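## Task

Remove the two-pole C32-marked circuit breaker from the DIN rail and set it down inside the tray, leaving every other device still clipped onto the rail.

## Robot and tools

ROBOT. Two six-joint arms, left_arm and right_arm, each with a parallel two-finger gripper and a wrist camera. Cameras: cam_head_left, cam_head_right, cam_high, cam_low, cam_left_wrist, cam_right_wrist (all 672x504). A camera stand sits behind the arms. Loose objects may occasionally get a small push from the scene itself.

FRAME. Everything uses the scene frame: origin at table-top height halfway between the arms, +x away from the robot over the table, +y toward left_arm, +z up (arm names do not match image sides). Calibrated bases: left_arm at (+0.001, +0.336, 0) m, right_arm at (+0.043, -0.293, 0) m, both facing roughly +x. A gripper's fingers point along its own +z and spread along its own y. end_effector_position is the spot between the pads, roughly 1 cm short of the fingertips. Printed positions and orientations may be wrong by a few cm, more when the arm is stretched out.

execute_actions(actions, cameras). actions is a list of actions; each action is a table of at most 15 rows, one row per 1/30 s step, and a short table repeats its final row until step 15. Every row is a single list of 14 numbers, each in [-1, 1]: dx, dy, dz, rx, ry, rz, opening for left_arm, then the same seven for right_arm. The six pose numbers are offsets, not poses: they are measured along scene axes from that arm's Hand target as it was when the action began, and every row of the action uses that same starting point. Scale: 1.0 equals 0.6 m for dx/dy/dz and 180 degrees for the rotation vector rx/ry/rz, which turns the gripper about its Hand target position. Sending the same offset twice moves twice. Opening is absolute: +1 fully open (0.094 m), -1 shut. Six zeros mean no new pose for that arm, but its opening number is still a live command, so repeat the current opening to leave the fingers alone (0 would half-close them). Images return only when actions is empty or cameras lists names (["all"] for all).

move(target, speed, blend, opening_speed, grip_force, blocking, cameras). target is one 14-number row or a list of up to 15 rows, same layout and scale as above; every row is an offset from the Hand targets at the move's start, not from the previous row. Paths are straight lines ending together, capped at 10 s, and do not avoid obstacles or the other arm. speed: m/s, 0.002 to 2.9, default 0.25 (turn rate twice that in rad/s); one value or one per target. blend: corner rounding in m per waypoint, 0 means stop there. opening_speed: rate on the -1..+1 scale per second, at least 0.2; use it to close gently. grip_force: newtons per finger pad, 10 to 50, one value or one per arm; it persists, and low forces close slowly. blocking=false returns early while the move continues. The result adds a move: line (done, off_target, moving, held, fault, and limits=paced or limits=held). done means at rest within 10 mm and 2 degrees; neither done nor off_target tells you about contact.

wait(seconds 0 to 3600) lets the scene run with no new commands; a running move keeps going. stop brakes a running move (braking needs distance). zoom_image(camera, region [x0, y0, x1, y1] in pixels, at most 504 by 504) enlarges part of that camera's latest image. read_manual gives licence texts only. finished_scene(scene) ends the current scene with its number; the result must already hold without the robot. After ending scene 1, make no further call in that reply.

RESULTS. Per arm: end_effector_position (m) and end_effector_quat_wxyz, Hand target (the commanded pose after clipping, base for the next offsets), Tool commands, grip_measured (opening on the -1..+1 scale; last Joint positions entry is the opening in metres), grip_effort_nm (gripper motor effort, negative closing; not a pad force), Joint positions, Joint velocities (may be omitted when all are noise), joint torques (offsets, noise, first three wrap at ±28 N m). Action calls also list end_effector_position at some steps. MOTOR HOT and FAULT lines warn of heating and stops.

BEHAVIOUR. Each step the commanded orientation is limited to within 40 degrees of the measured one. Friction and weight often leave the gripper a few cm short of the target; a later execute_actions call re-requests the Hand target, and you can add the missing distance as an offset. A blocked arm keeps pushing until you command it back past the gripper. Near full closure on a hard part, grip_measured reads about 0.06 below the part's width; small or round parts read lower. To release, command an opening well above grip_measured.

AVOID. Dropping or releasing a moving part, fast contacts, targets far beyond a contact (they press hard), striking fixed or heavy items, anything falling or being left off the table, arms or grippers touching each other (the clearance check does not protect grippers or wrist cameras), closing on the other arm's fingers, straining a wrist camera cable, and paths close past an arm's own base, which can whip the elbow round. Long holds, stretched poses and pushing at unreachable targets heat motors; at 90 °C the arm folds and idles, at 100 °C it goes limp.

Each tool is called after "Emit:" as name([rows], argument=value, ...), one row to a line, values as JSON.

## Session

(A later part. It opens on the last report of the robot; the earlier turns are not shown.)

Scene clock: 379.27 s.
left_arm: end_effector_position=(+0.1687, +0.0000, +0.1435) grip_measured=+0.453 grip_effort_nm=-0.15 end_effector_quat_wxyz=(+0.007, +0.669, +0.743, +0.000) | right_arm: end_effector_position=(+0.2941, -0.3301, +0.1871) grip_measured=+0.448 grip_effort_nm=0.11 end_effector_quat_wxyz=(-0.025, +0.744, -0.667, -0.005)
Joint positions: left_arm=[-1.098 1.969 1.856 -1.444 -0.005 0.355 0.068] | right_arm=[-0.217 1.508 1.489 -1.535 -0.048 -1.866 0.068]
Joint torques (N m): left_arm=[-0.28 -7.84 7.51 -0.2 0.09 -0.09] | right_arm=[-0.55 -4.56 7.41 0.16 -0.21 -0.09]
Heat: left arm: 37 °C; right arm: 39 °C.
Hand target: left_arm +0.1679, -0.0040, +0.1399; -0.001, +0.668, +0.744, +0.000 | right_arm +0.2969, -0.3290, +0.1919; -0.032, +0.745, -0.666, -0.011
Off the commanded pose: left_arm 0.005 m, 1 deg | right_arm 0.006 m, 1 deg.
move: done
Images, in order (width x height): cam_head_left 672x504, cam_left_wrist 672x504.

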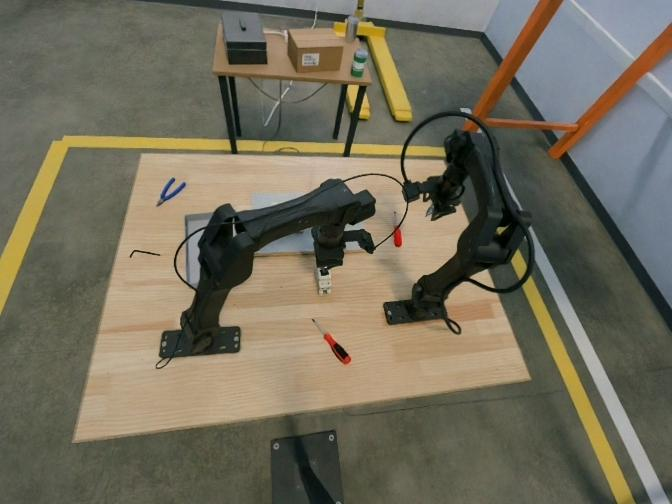

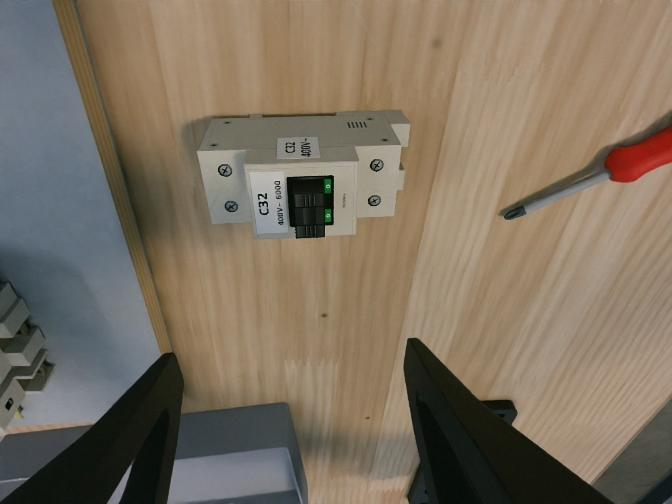

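Emit:
execute_actions(actions=[], cameras=["cam_left_wrist", "cam_high", "cam_head_left"])

Scene clock: 423.80 s.
left_arm: end_effector_position=(+0.1686, +0.0001, +0.1435) grip_measured=+0.453 grip_effort_nm=-0.15 end_effector_quat_wxyz=(+0.007, +0.669, +0.743, +0.000) | right_arm: end_effector_position=(+0.2941, -0.3301, +0.1871) grip_measured=+0.448 grip_effort_nm=0.11 end_effector_quat_wxyz=(-0.025, +0.744, -0.667, -0.005)
Joint positions: left_arm=[-1.098 1.969 1.856 -1.445 -0.005 0.355 0.068] | right_arm=[-0.217 1.508 1.489 -1.535 -0.048 -1.866 0.068]
Joint velocities: within noise
Joint torques (N m): left_arm=[-0.35 -7.98 7.45 -0.19 0.07 -0.07] | right_arm=[-0.55 -4.56 7.39 0.16 -0.22 -0.1]
Heat: left arm: 38 °C; right arm: 33 °C.
Hand target: left_arm +0.1679, -0.0040, +0.1399; -0.001, +0.668, +0.744, +0.000 | right_arm +0.2969, -0.3290, +0.1919; -0.032, +0.745, -0.666, -0.011
Tool commands: left_gripper/opening=+0.45 right_gripper/opening=+0.45
Off the commanded pose: left_arm 0.005 m, 1 deg | right_arm 0.006 m, 1 deg.
Images, in order (width x height): cam_head_left 672x504, cam_high 672x504, cam_left_wrist 672x504.

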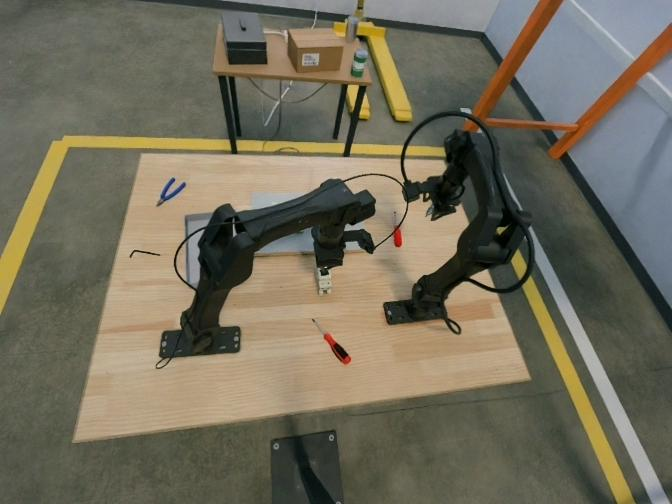

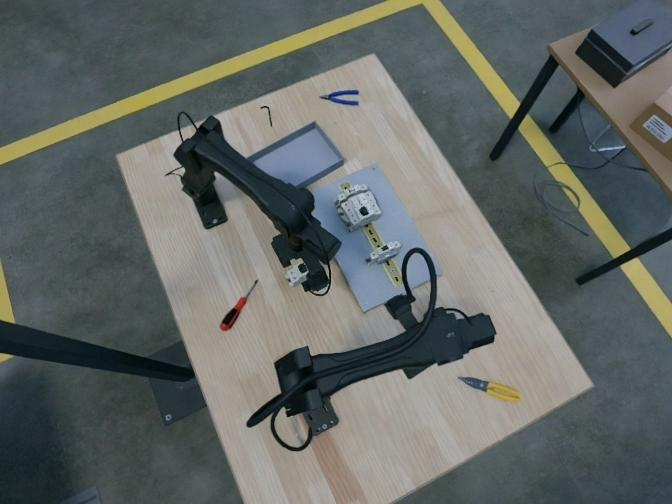

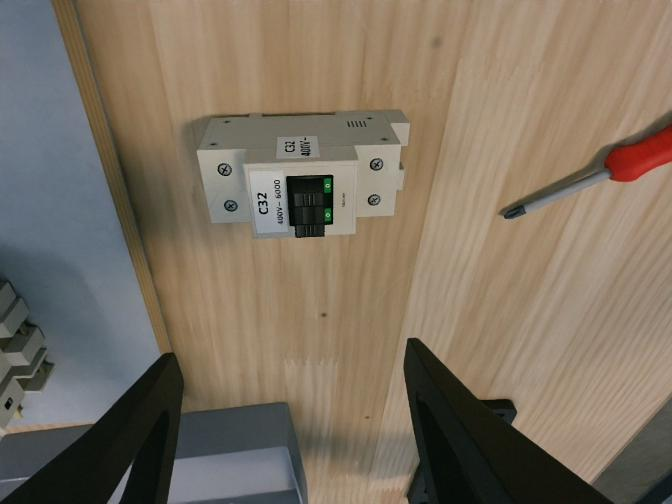

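Emit:
move(target=[0.0032, -0.0178, -0.0867, 0, 0, 0, 0.45, 0, 0, 0, 0, 0, 0, 0.45], speed=0.1, cameras=["cam_left_wrist"])

Scene clock: 465.60 s.
left_arm: end_effector_position=(+0.1725, -0.0098, +0.0995) grip_measured=+0.453 grip_effort_nm=-0.15 end_effector_quat_wxyz=(+0.006, +0.667, +0.745, +0.000) | right_arm: end_effector_position=(+0.2941, -0.3301, +0.1871) grip_measured=+0.448 grip_effort_nm=0.11 end_effector_quat_wxyz=(-0.025, +0.744, -0.667, -0.005)
Joint positions: left_arm=[-1.1 2.007 1.735 -1.288 -0.005 0.347 0.068] | right_arm=[-0.217 1.508 1.489 -1.535 -0.048 -1.866 0.068]
Joint torques (N m): left_arm=[-0.8 -8.38 5.2 0.08 0.06 -0.07] | right_arm=[-0.58 -4.55 7.41 0.16 -0.22 -0.1]
Heat: left arm: 38 °C; right arm: 34 °C.
Hand target: left_arm +0.1699, -0.0147, +0.0878; -0.001, +0.668, +0.744, +0.000 | right_arm +0.2969, -0.3290, +0.1919; -0.032, +0.745, -0.666, -0.011
Off the commanded pose: left_arm 0.013 m, 1 deg | right_arm 0.006 m, 1 deg.
move: off_target (left_arm)

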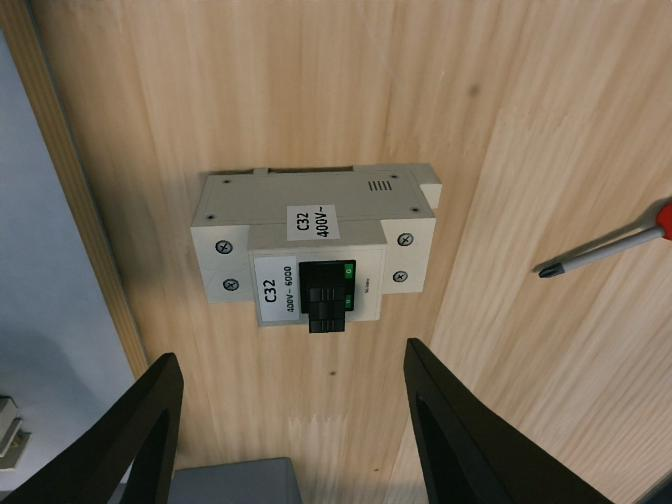

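Emit:
move(target=[-0.005, 0, -0.0525, 0, 0, 0, 0.45, 0, 0, 0, 0, 0, 0, 0.45], speed=0.08, cameras=["cam_left_wrist"])

Emit:
zoom_image(camera="cam_left_wrist", region=[130, 200, 490, 470])

Scene clock: 488.43 s.
left_arm: end_effector_position=(+0.1697, -0.0111, +0.0682) grip_measured=+0.453 grip_effort_nm=-0.15 end_effector_quat_wxyz=(+0.006, +0.668, +0.744, +0.000) | right_arm: end_effector_position=(+0.2941, -0.3301, +0.1871) grip_measured=+0.448 grip_effort_nm=0.11 end_effector_quat_wxyz=(-0.025, +0.744, -0.667, -0.005)
Joint positions: left_arm=[-1.108 2.017 1.626 -1.168 -0.005 0.34 0.068] | right_arm=[-0.217 1.508 1.489 -1.535 -0.048 -1.866 0.068]
Joint torques (N m): left_arm=[-0.75 -8.24 5.2 0.08 0.06 -0.1] | right_arm=[-0.55 -4.55 7.39 0.16 -0.22 -0.11]
Heat: left arm: 37 °C; right arm: 34 °C.
Hand target: left_arm +0.1669, -0.0146, +0.0563; -0.001, +0.668, +0.744, +0.001 | right_arm +0.2969, -0.3290, +0.1919; -0.032, +0.745, -0.666, -0.011
Off the commanded pose: left_arm 0.013 m, 1 deg | right_arm 0.006 m, 1 deg.
move: off_target (left_arm)

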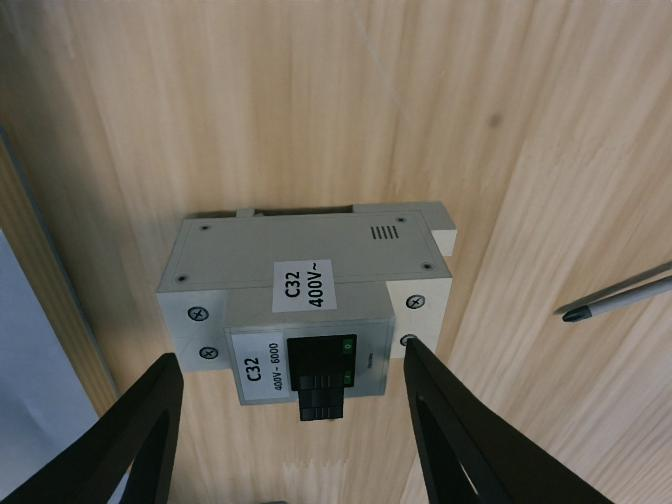

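Scaled by 1.400 from the camera's image (finer frame: 960x720).

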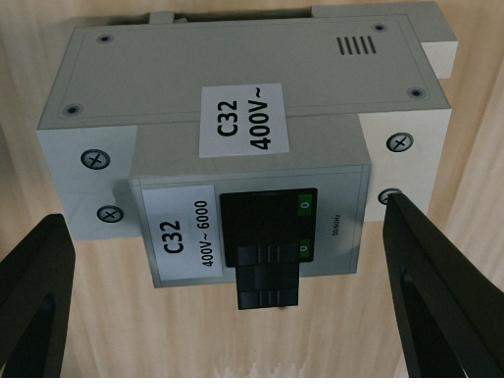

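Emit:
move(target=[-0.0033, 0.0045, -0.0142, 0, 0, 0, 0.45, 0, 0, 0, 0, 0, 0, 0.45], speed=0.05)

Scene clock: 504.87 s.
left_arm: end_effector_position=(+0.1685, -0.0084, +0.0590) grip_measured=+0.453 grip_effort_nm=-0.15 end_effector_quat_wxyz=(+0.004, +0.667, +0.745, +0.001) | right_arm: end_effector_position=(+0.2941, -0.3301, +0.1871) grip_measured=+0.448 grip_effort_nm=0.11 end_effector_quat_wxyz=(-0.025, +0.744, -0.667, -0.005)
Joint positions: left_arm=[-1.108 2.017 1.589 -1.136 -0.006 0.337 0.068] | right_arm=[-0.217 1.508 1.489 -1.535 -0.048 -1.866 0.068]
Joint torques (N m): left_arm=[-0.79 -8.75 4.72 0.12 0.08 -0.05] | right_arm=[-0.61 -4.55 7.41 0.16 -0.22 -0.11]
Heat: left arm: 37 °C; right arm: 34 °C.
Hand target: left_arm +0.1649, -0.0120, +0.0478; -0.001, +0.668, +0.744, +0.000 | right_arm +0.2969, -0.3290, +0.1919; -0.032, +0.745, -0.666, -0.011
Off the commanded pose: left_arm 0.012 m, 1 deg | right_arm 0.006 m, 1 deg.
move: off_target (left_arm)

Emit:
move(target=[0, 0, 0, 0, 0, 0, -0.12, 0, 0, 0, 0, 0, 0, 0.45], opening_speed=0.3, cameras=["cam_left_wrist"])

Scene clock: 514.30 s.
left_arm: end_effector_position=(+0.1681, -0.0106, +0.0590) grip_measured=-0.037 grip_effort_nm=-1.01 end_effector_quat_wxyz=(+0.007, +0.668, +0.744, +0.000) | right_arm: end_effector_position=(+0.2941, -0.3301, +0.1871) grip_measured=+0.448 grip_effort_nm=0.11 end_effector_quat_wxyz=(-0.025, +0.744, -0.667, -0.005)
Joint positions: left_arm=[-1.111 2.017 1.589 -1.129 -0.006 0.337 0.045] | right_arm=[-0.217 1.508 1.489 -1.535 -0.048 -1.866 0.068]
Joint torques (N m): left_arm=[-0.66 -8.81 4.68 0.06 0.08 -0.04] | right_arm=[-0.55 -4.57 7.41 0.16 -0.22 -0.09]
Heat: left arm: 37 °C; right arm: 34 °C.
Hand target: left_arm +0.1649, -0.0119, +0.0478; -0.001, +0.668, +0.744, +0.000 | right_arm +0.2969, -0.3290, +0.1919; -0.032, +0.745, -0.666, -0.011
Off the commanded pose: left_arm 0.012 m, 1 deg | right_arm 0.006 m, 1 deg.
move: done

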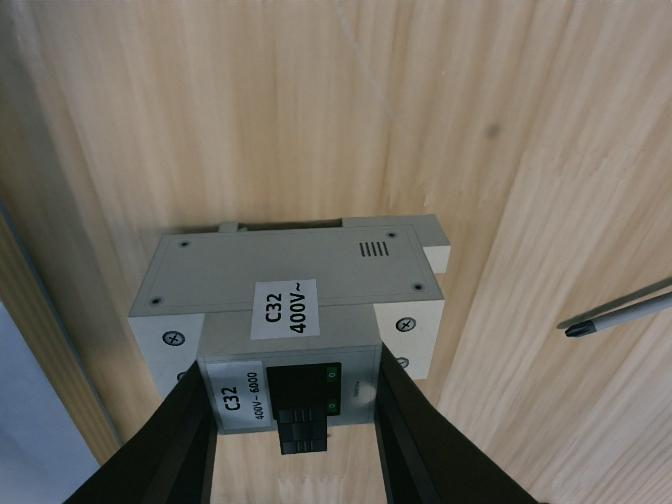

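Emit:
move([
  [0, 0, 0.1, 0, 0, 0, -0.12, 0, 0, 0, 0, 0, 0, 0.45],
  [0.0, 0.0, 0.24, 0, 0, 0, -0.12, 0, 0, 0, 0, 0, 0, 0.45],
], speed=0.12, blend=[0.01, 0], cameras=["cam_left_wrist", "cam_high"])

Scene clock: 535.13 s.
left_arm: end_effector_position=(+0.1676, -0.0096, +0.1663) grip_measured=-0.038 grip_effort_nm=-1.02 end_effector_quat_wxyz=(+0.010, +0.668, +0.744, -0.001) | right_arm: end_effector_position=(+0.2941, -0.3301, +0.1871) grip_measured=+0.448 grip_effort_nm=0.11 end_effector_quat_wxyz=(-0.025, +0.744, -0.667, -0.005)
Joint positions: left_arm=[-1.111 2.017 2.018 -1.551 -0.006 0.337 0.045] | right_arm=[-0.217 1.508 1.489 -1.535 -0.048 -1.866 0.068]
Joint torques (N m): left_arm=[-0.55 -14.08 7.92 -0.2 0.09 -0.08] | right_arm=[-0.58 -4.56 7.41 0.16 -0.22 -0.09]
Heat: left arm: 37 °C; right arm: 34 °C.
Hand target: left_arm +0.1648, -0.0119, +0.1917; -0.001, +0.668, +0.744, +0.001 | right_arm +0.2969, -0.3290, +0.1919; -0.032, +0.745, -0.666, -0.011
Off the commanded pose: left_arm 0.026 m, 1 deg | right_arm 0.006 m, 1 deg.
joint sent to its limit (left arm) — joint 4 (wrist pitch), lower limit. The joint targets are off in orientation, not in position.
move: off_target (left_arm)
Images, in order (width x height): cam_high 672x504, cam_left_wrist 672x504.

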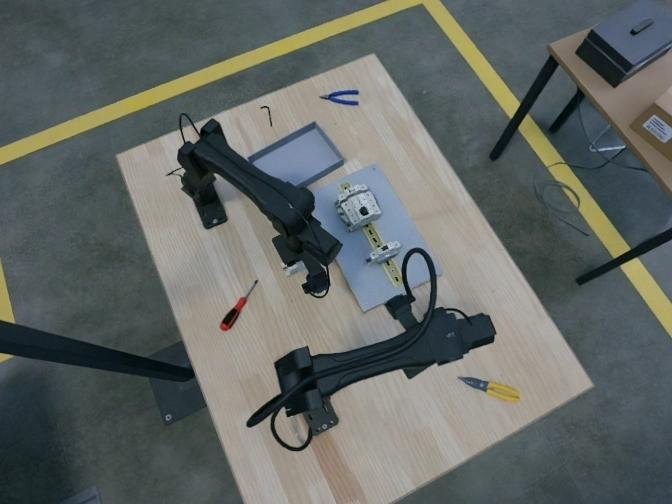

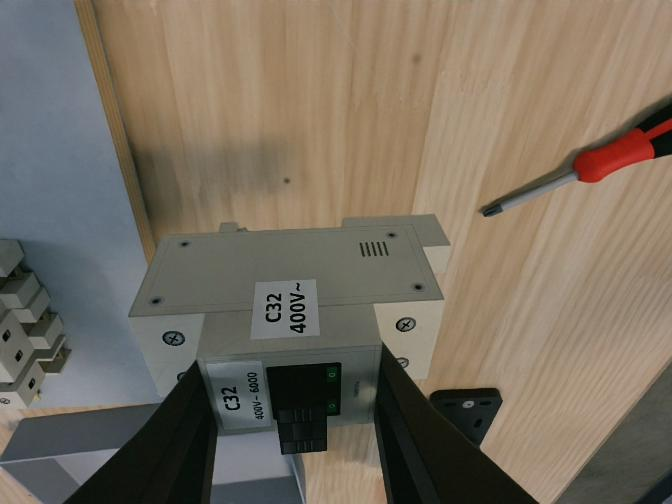

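Emit:
move([
  [0.09, 0.267, 0, 0, 0, 0, -0.12, 0, 0, 0, 0, 0, 0, 0.45],
  [0.225, 0.503, 0, 0, 0, 0, -0.12, 0, 0, 0, 0, 0, 0, 0.45],
], speed=0.15, blend=[0.05, 0], cameras=["cam_left_wrist", "cam_high", "cam_head_left"])

Scene clock: 557.63 s.
left_arm: end_effector_position=(+0.2963, +0.2900, +0.1881) grip_measured=-0.038 grip_effort_nm=-1.02 end_effector_quat_wxyz=(+0.002, +0.668, +0.744, +0.009) | right_arm: end_effector_position=(+0.2941, -0.3301, +0.1871) grip_measured=+0.448 grip_effort_nm=0.11 end_effector_quat_wxyz=(-0.025, +0.744, -0.667, -0.005)
Joint positions: left_arm=[-0.151 1.687 1.678 -1.549 -0.014 1.298 0.045] | right_arm=[-0.217 1.508 1.489 -1.535 -0.048 -1.866 0.068]
Joint torques (N m): left_arm=[0.72 -6.22 7.87 -0.24 0.13 0.07] | right_arm=[-0.55 -4.56 7.41 0.16 -0.21 -0.1]
Heat: left arm: 39 °C; right arm: 34 °C.
Hand target: left_arm +0.2998, +0.2899, +0.1918; -0.001, +0.668, +0.744, +0.000 | right_arm +0.2969, -0.3290, +0.1919; -0.032, +0.745, -0.666, -0.011
Off the commanded pose: left_arm 0.005 m, 1 deg | right_arm 0.006 m, 1 deg.
joint sent to its limit (left arm) — joint 4 (wrist pitch), lower limit. The joint targets still meet the commanded pose.
move: done
Images, in order (width x height): cam_head_left 672x504, cam_high 672x504, cam_left_wrist 672x504.

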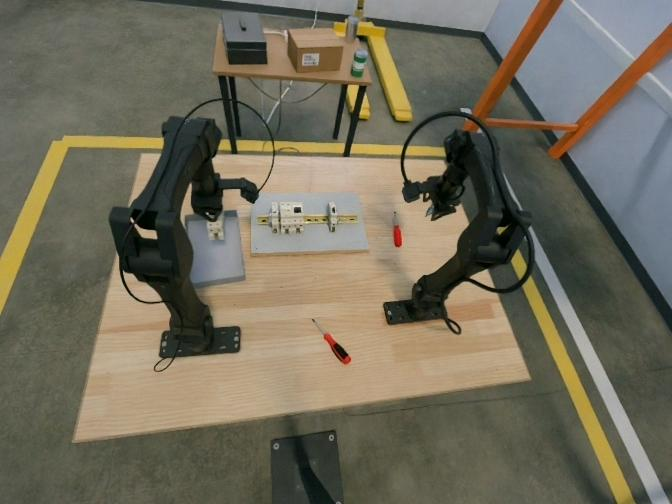

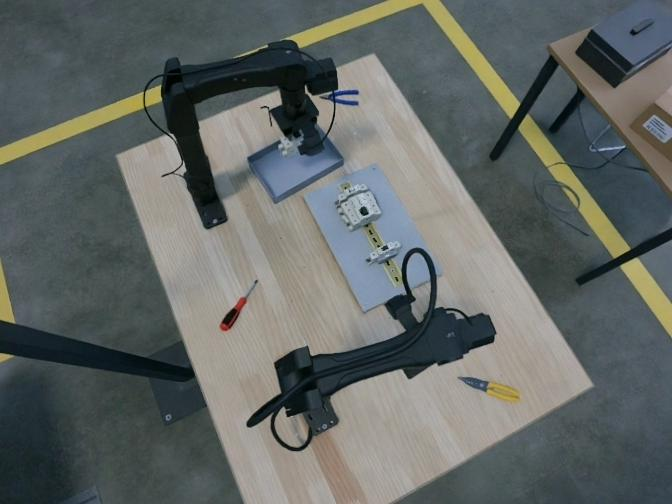

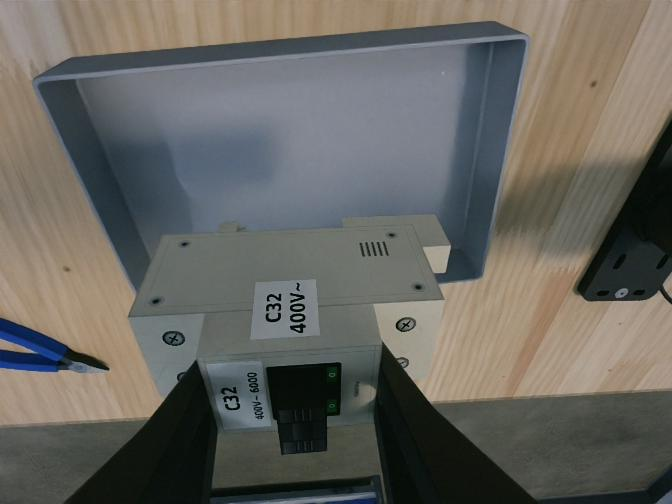

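Emit:
move([
  [0.005, 0.05, -0.05, 0, 0, 0, -0.12, 0, 0, 0, 0, 0, 0, 0.45],
  [0.005, 0.05, -0.178, 0, 0, 0, -0.12, 0, 0, 0, 0, 0, 0, 0.45],
], speed=0.1, blend=[0.02, 0], cameras=["cam_left_wrist", "cam_high"])

Scene clock: 600.13 s.
left_arm: end_effector_position=(+0.3015, +0.3196, +0.0901) grip_measured=-0.038 grip_effort_nm=-1.02 end_effector_quat_wxyz=(-0.001, +0.668, +0.744, +0.007) | right_arm: end_effector_position=(+0.2941, -0.3301, +0.1871) grip_measured=+0.448 grip_effort_nm=0.11 end_effector_quat_wxyz=(-0.025, +0.744, -0.667, -0.005)
Joint positions: left_arm=[-0.051 1.687 1.287 -1.163 -0.013 1.397 0.045] | right_arm=[-0.217 1.508 1.489 -1.535 -0.048 -1.866 0.068]
Joint torques (N m): left_arm=[0.72 -6.19 5.35 0 0.11 0.04] | right_arm=[-0.57 -4.56 7.41 0.15 -0.21 -0.1]
Heat: left arm: 38 °C; right arm: 34 °C.
Hand target: left_arm +0.3029, +0.3199, +0.0850; -0.001, +0.668, +0.744, +0.001 | right_arm +0.2969, -0.3290, +0.1919; -0.032, +0.745, -0.666, -0.011
Off the commanded pose: left_arm 0.005 m, 1 deg | right_arm 0.006 m, 1 deg.
move: done
Images, in order (width x height): cam_high 672x504, cam_left_wrist 672x504.

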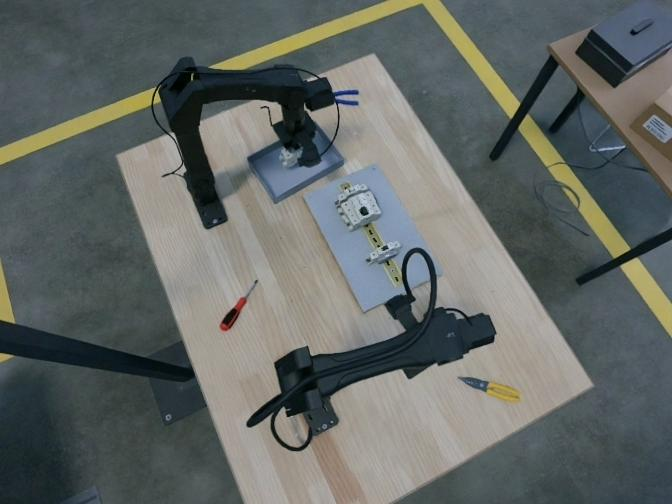

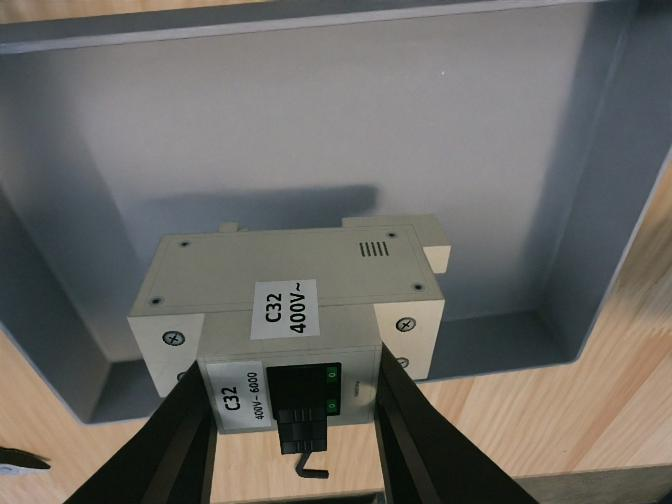

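Emit:
move(target=[0, 0, -0.028, 0, 0, 0, -0.12, 0, 0, 0, 0, 0, 0, 0.45], speed=0.04)

Emit:
move(target=[0, 0, -0.0083, 0, 0, 0, -0.12, 0, 0, 0, 0, 0, 0, 0.45], speed=0.02)

Scene clock: 608.57 s.
left_arm: end_effector_position=(+0.3017, +0.3196, +0.0731) grip_measured=-0.038 grip_effort_nm=-1.02 end_effector_quat_wxyz=(-0.001, +0.668, +0.744, +0.007) | right_arm: end_effector_position=(+0.2941, -0.3301, +0.1871) grip_measured=+0.448 grip_effort_nm=0.11 end_effector_quat_wxyz=(-0.025, +0.744, -0.667, -0.005)
Joint positions: left_arm=[-0.051 1.7 1.233 -1.097 -0.013 1.397 0.045] | right_arm=[-0.217 1.508 1.489 -1.535 -0.048 -1.866 0.068]
Joint torques (N m): left_arm=[0.65 -6.3 5.27 -0.02 0.12 0.05] | right_arm=[-0.57 -4.56 7.39 0.16 -0.22 -0.1]
Heat: left arm: 38 °C; right arm: 34 °C.
Hand target: left_arm +0.3029, +0.3199, +0.0682; -0.001, +0.668, +0.744, +0.001 | right_arm +0.2969, -0.3290, +0.1919; -0.032, +0.745, -0.666, -0.011
Off the commanded pose: left_arm 0.005 m, 1 deg | right_arm 0.006 m, 1 deg.
move: done

Scene clock: 609.40 s.
left_arm: end_effector_position=(+0.3020, +0.3196, +0.0696) grip_measured=-0.038 grip_effort_nm=-1.02 end_effector_quat_wxyz=(+0.000, +0.668, +0.744, +0.009) | right_arm: end_effector_position=(+0.2941, -0.3301, +0.1871) grip_measured=+0.448 grip_effort_nm=0.11 end_effector_quat_wxyz=(-0.025, +0.744, -0.667, -0.005)
Joint positions: left_arm=[-0.051 1.7 1.219 -1.078 -0.013 1.397 0.045] | right_arm=[-0.217 1.508 1.489 -1.535 -0.048 -1.866 0.068]
Joint torques (N m): left_arm=[0.66 -6 5.22 0.01 0.13 0.03] | right_arm=[-0.55 -4.55 7.38 0.16 -0.22 -0.1]
Heat: left arm: 38 °C; right arm: 34 °C.
Hand target: left_arm +0.3029, +0.3199, +0.0632; -0.001, +0.668, +0.744, +0.000 | right_arm +0.2969, -0.3290, +0.1919; -0.032, +0.745, -0.666, -0.011
Off the commanded pose: left_arm 0.006 m, 1 deg | right_arm 0.006 m, 1 deg.
move: done

Emit:
move(target=[0, 0, -0.0075, 0, 0, 0, -0.12, 0, 0, 0, 0, 0, 0, 0.45], speed=0.02)

Emit:
move(target=[0, 0, -0.005, 0, 0, 0, -0.12, 0, 0, 0, 0, 0, 0, 0.45], speed=0.02)

Scene clock: 620.37 s.
left_arm: end_effector_position=(+0.3016, +0.3196, +0.0635) grip_measured=-0.038 grip_effort_nm=-1.02 end_effector_quat_wxyz=(-0.002, +0.668, +0.744, +0.007) | right_arm: end_effector_position=(+0.2941, -0.3301, +0.1871) grip_measured=+0.448 grip_effort_nm=0.11 end_effector_quat_wxyz=(-0.025, +0.744, -0.667, -0.005)
Joint positions: left_arm=[-0.051 1.71 1.205 -1.06 -0.013 1.397 0.045] | right_arm=[-0.217 1.508 1.489 -1.535 -0.048 -1.866 0.068]
Joint torques (N m): left_arm=[0.69 -6.37 5.2 0 0.14 0.06] | right_arm=[-0.57 -4.57 7.41 0.15 -0.21 -0.09]
Heat: left arm: 37 °C; right arm: 34 °C.
Hand target: left_arm +0.3029, +0.3199, +0.0586; -0.001, +0.668, +0.744, +0.000 | right_arm +0.2969, -0.3290, +0.1919; -0.032, +0.745, -0.666, -0.011
Off the commanded pose: left_arm 0.005 m, 1 deg | right_arm 0.006 m, 1 deg.
move: done

Scene clock: 621.10 s.
left_arm: end_effector_position=(+0.3021, +0.3196, +0.0616) grip_measured=-0.038 grip_effort_nm=-1.02 end_effector_quat_wxyz=(+0.000, +0.668, +0.744, +0.008) | right_arm: end_effector_position=(+0.2941, -0.3301, +0.1871) grip_measured=+0.448 grip_effort_nm=0.11 end_effector_quat_wxyz=(-0.025, +0.744, -0.667, -0.005)
Joint positions: left_arm=[-0.051 1.71 1.197 -1.048 -0.013 1.398 0.045] | right_arm=[-0.217 1.508 1.489 -1.535 -0.048 -1.866 0.068]
Joint torques (N m): left_arm=[0.7 -6.08 5.31 0 0.14 0.11] | right_arm=[-0.54 -4.56 7.39 0.16 -0.21 -0.1]
Heat: left arm: 37 °C; right arm: 34 °C.
Hand target: left_arm +0.3029, +0.3199, +0.0556; -0.001, +0.668, +0.744, +0.000 | right_arm +0.2969, -0.3290, +0.1919; -0.032, +0.745, -0.666, -0.011
Off the commanded pose: left_arm 0.006 m, 1 deg | right_arm 0.006 m, 1 deg.
move: done

Emit:
move(target=[0, 0, -0.0042, 0, 0, 0, -0.12, 0, 0, 0, 0, 0, 0, 0.45], speed=0.02)

Emit:
move(target=[0, 0, -0.0042, 0, 0, 0, -0.12, 0, 0, 0, 0, 0, 0, 0.45], speed=0.02, cameras=["cam_left_wrist"])

Scene clock: 631.53 s.
left_arm: end_effector_position=(+0.3025, +0.3196, +0.0606) grip_measured=-0.038 grip_effort_nm=-1.02 end_effector_quat_wxyz=(+0.001, +0.668, +0.744, +0.009) | right_arm: end_effector_position=(+0.2941, -0.3301, +0.1871) grip_measured=+0.448 grip_effort_nm=0.11 end_effector_quat_wxyz=(-0.025, +0.744, -0.667, -0.005)
Joint positions: left_arm=[-0.051 1.71 1.193 -1.041 -0.013 1.398 0.045] | right_arm=[-0.217 1.508 1.489 -1.535 -0.048 -1.866 0.068]
Joint torques (N m): left_arm=[0.59 -5.98 4.94 0.03 0.12 0.08] | right_arm=[-0.58 -4.57 7.38 0.15 -0.22 -0.11]
Heat: left arm: 37 °C; right arm: 34 °C.
Hand target: left_arm +0.3029, +0.3199, +0.0531; -0.001, +0.668, +0.744, +0.000 | right_arm +0.2969, -0.3290, +0.1919; -0.032, +0.745, -0.666, -0.011
Off the commanded pose: left_arm 0.007 m, 1 deg | right_arm 0.006 m, 1 deg.
move: done

Scene clock: 632.03 s.
left_arm: end_effector_position=(+0.3026, +0.3196, +0.0603) grip_measured=-0.038 grip_effort_nm=-1.02 end_effector_quat_wxyz=(+0.001, +0.668, +0.744, +0.009) | right_arm: end_effector_position=(+0.2941, -0.3301, +0.1871) grip_measured=+0.448 grip_effort_nm=0.11 end_effector_quat_wxyz=(-0.025, +0.744, -0.667, -0.005)
Joint positions: left_arm=[-0.051 1.71 1.192 -1.039 -0.013 1.398 0.045] | right_arm=[-0.217 1.508 1.489 -1.535 -0.048 -1.866 0.068]
Joint torques (N m): left_arm=[0.61 -5.87 4.53 0.09 0.12 0.06] | right_arm=[-0.57 -4.57 7.42 0.16 -0.22 -0.1]
Heat: left arm: 37 °C; right arm: 34 °C.
Hand target: left_arm +0.3030, +0.3199, +0.0506; -0.001, +0.668, +0.744, +0.000 | right_arm +0.2969, -0.3290, +0.1919; -0.032, +0.745, -0.666, -0.011
Off the commanded pose: left_arm 0.010 m, 1 deg | right_arm 0.006 m, 1 deg.
move: done

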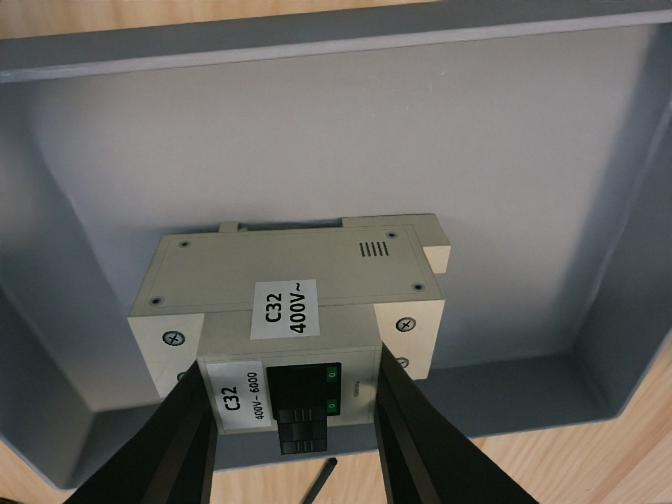

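Emit:
move(target=[0, 0, 0.007, 0, 0, 0, -0.12, 0, 0, 0, 0, 0, 0, 0.45], speed=0.02)

Emit:
move(target=[0, 0, 0, 0, 0, 0, 0.45, 0, 0, 0, 0, 0, 0, 0.45], opening_speed=0.4, cameras=["cam_left_wrist"])

Scene clock: 638.83 s.
left_arm: end_effector_position=(+0.3026, +0.3196, +0.0603) grip_measured=-0.038 grip_effort_nm=-1.02 end_effector_quat_wxyz=(+0.001, +0.668, +0.744, +0.009) | right_arm: end_effector_position=(+0.2941, -0.3301, +0.1871) grip_measured=+0.448 grip_effort_nm=0.11 end_effector_quat_wxyz=(-0.025, +0.744, -0.667, -0.005)
Joint positions: left_arm=[-0.051 1.71 1.192 -1.039 -0.013 1.398 0.045] | right_arm=[-0.217 1.508 1.489 -1.535 -0.048 -1.866 0.068]
Joint torques (N m): left_arm=[0.65 -6.09 5.52 -0.04 0.12 0.03] | right_arm=[-0.57 -4.55 7.39 0.16 -0.21 -0.1]
Heat: left arm: 37 °C; right arm: 34 °C.
Hand target: left_arm +0.3030, +0.3199, +0.0548; -0.001, +0.668, +0.744, +0.000 | right_arm +0.2969, -0.3290, +0.1919; -0.032, +0.745, -0.666, -0.011
Off the commanded pose: left_arm 0.005 m, 1 deg | right_arm 0.006 m, 1 deg.
move: done

Scene clock: 640.60 s.
left_arm: end_effector_position=(+0.3026, +0.3195, +0.0603) grip_measured=+0.446 grip_effort_nm=0.16 end_effector_quat_wxyz=(+0.001, +0.668, +0.744, +0.009) | right_arm: end_effector_position=(+0.2941, -0.3301, +0.1871) grip_measured=+0.448 grip_effort_nm=0.11 end_effector_quat_wxyz=(-0.025, +0.744, -0.667, -0.005)
Joint positions: left_arm=[-0.051 1.71 1.192 -1.039 -0.013 1.398 0.068] | right_arm=[-0.217 1.508 1.489 -1.535 -0.048 -1.866 0.068]
Joint torques (N m): left_arm=[0.66 -6.04 5.48 -0.04 0.11 0.06] | right_arm=[-0.57 -4.56 7.38 0.16 -0.22 -0.09]
Heat: left arm: 37 °C; right arm: 34 °C.
Hand target: left_arm +0.3029, +0.3199, +0.0548; -0.001, +0.668, +0.744, +0.000 | right_arm +0.2969, -0.3290, +0.1919; -0.032, +0.745, -0.666, -0.011
Off the commanded pose: left_arm 0.005 m, 1 deg | right_arm 0.006 m, 1 deg.
move: done

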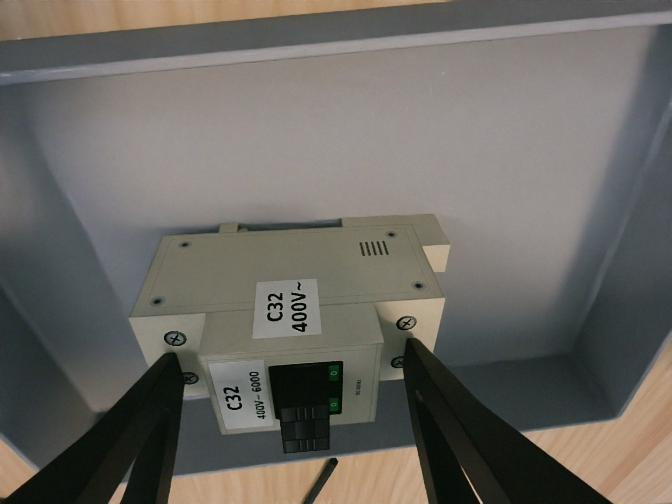

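Emit:
move([
  [0, 0, 0.06, 0, 0, 0, 0.45, 0, 0, 0, 0, 0, 0, 0.45],
  [0, 0, 0.22, 0, 0, 0, 0.45, 0, 0, 0, 0, 0, 0, 0.45],
], speed=[0.05, 0.12], blend=[0.01, 0], cameras=["all"])

Emit:
zoom_image(camera="cam_high", region=[230, 110, 450, 310])

Emit:
zoom_image(camera="cam_head_left", region=[170, 170, 410, 300])

Scene clock: 656.33 s.
left_arm: end_effector_position=(+0.3032, +0.3195, +0.1816) grip_measured=+0.447 grip_effort_nm=0.16 end_effector_quat_wxyz=(-0.005, +0.668, +0.744, +0.005) | right_arm: end_effector_position=(+0.2941, -0.3301, +0.1871) grip_measured=+0.448 grip_effort_nm=0.11 end_effector_quat_wxyz=(-0.025, +0.744, -0.667, -0.005)
Joint positions: left_arm=[-0.051 1.71 1.678 -1.54 -0.013 1.398 0.068] | right_arm=[-0.217 1.508 1.489 -1.535 -0.048 -1.866 0.068]
Joint torques (N m): left_arm=[0.58 -7.54 7.23 -0.28 0.14 0.07] | right_arm=[-0.57 -4.56 7.42 0.16 -0.22 -0.1]
Heat: left arm: 38 °C; right arm: 34 °C.
Hand target: left_arm +0.3028, +0.3199, +0.1868; -0.001, +0.668, +0.744, +0.000 | right_arm +0.2969, -0.3290, +0.1919; -0.032, +0.745, -0.666, -0.011
Off the commanded pose: left_arm 0.005 m, 1 deg | right_arm 0.006 m, 1 deg.
move: done

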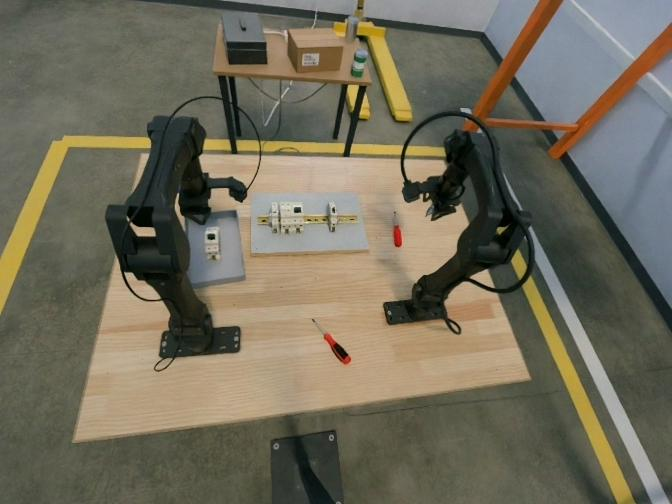

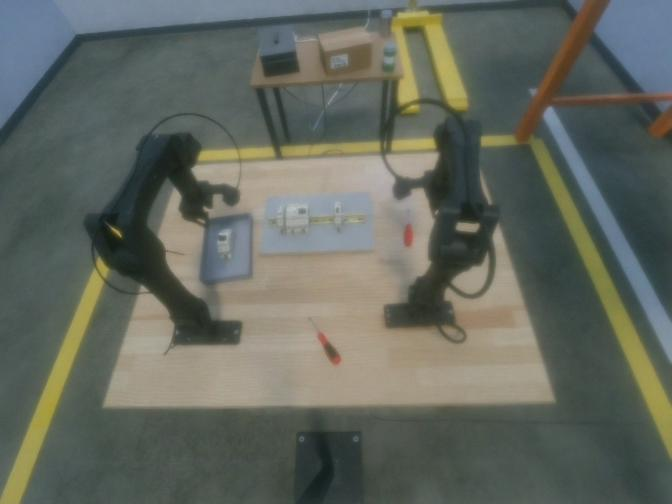

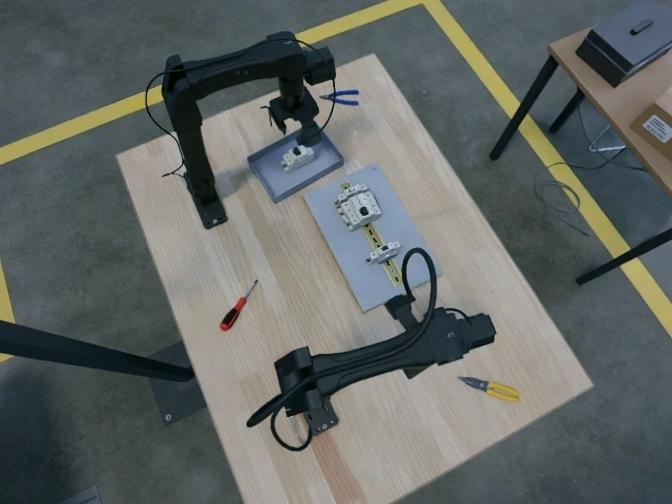

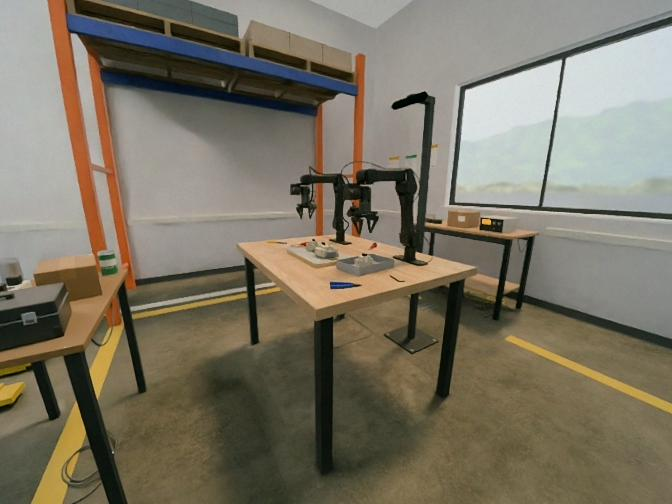

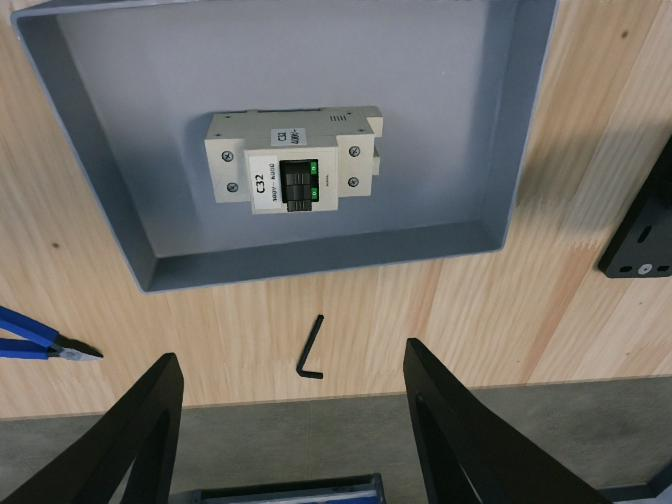

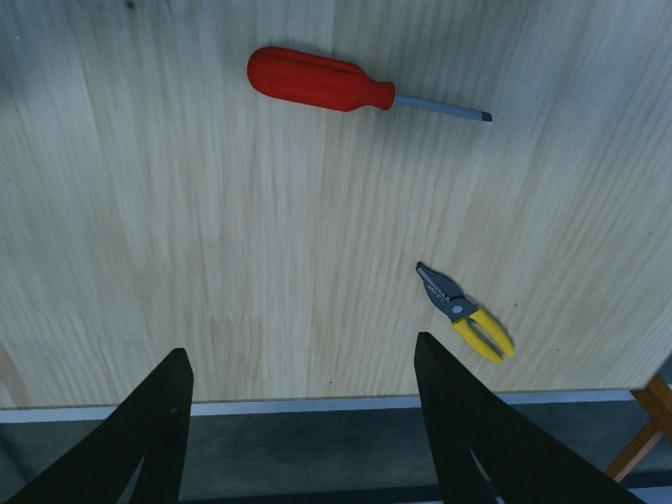

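Scaled by 2.291 from the camera's image (finer frame: 960x720).

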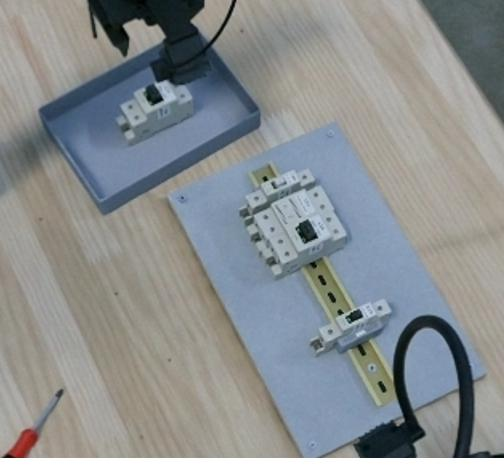

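Scaled by 2.100 from the camera's image (finer frame: 960x720).

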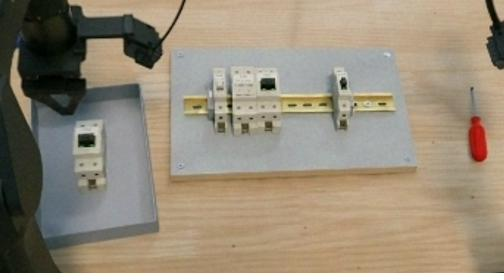

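Emit:
zoom_image(camera="cam_head_left", region=[245, 190, 375, 260])

Emit:
zoom_image(camera="cam_high", region=[300, 160, 440, 300])

Scaled by 3.877 from the camera's image (finer frame: 960x720).

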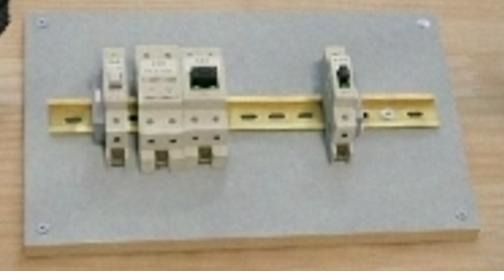

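Scaled by 3.600 from the camera's image (finer frame: 960x720).

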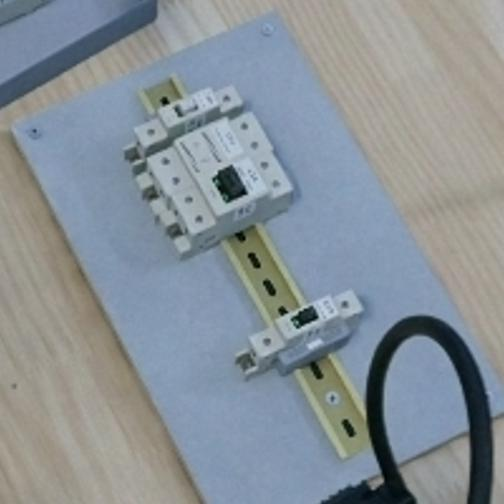

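Emit:
finished_scene(scene=2)

The scene is finished: the task was done.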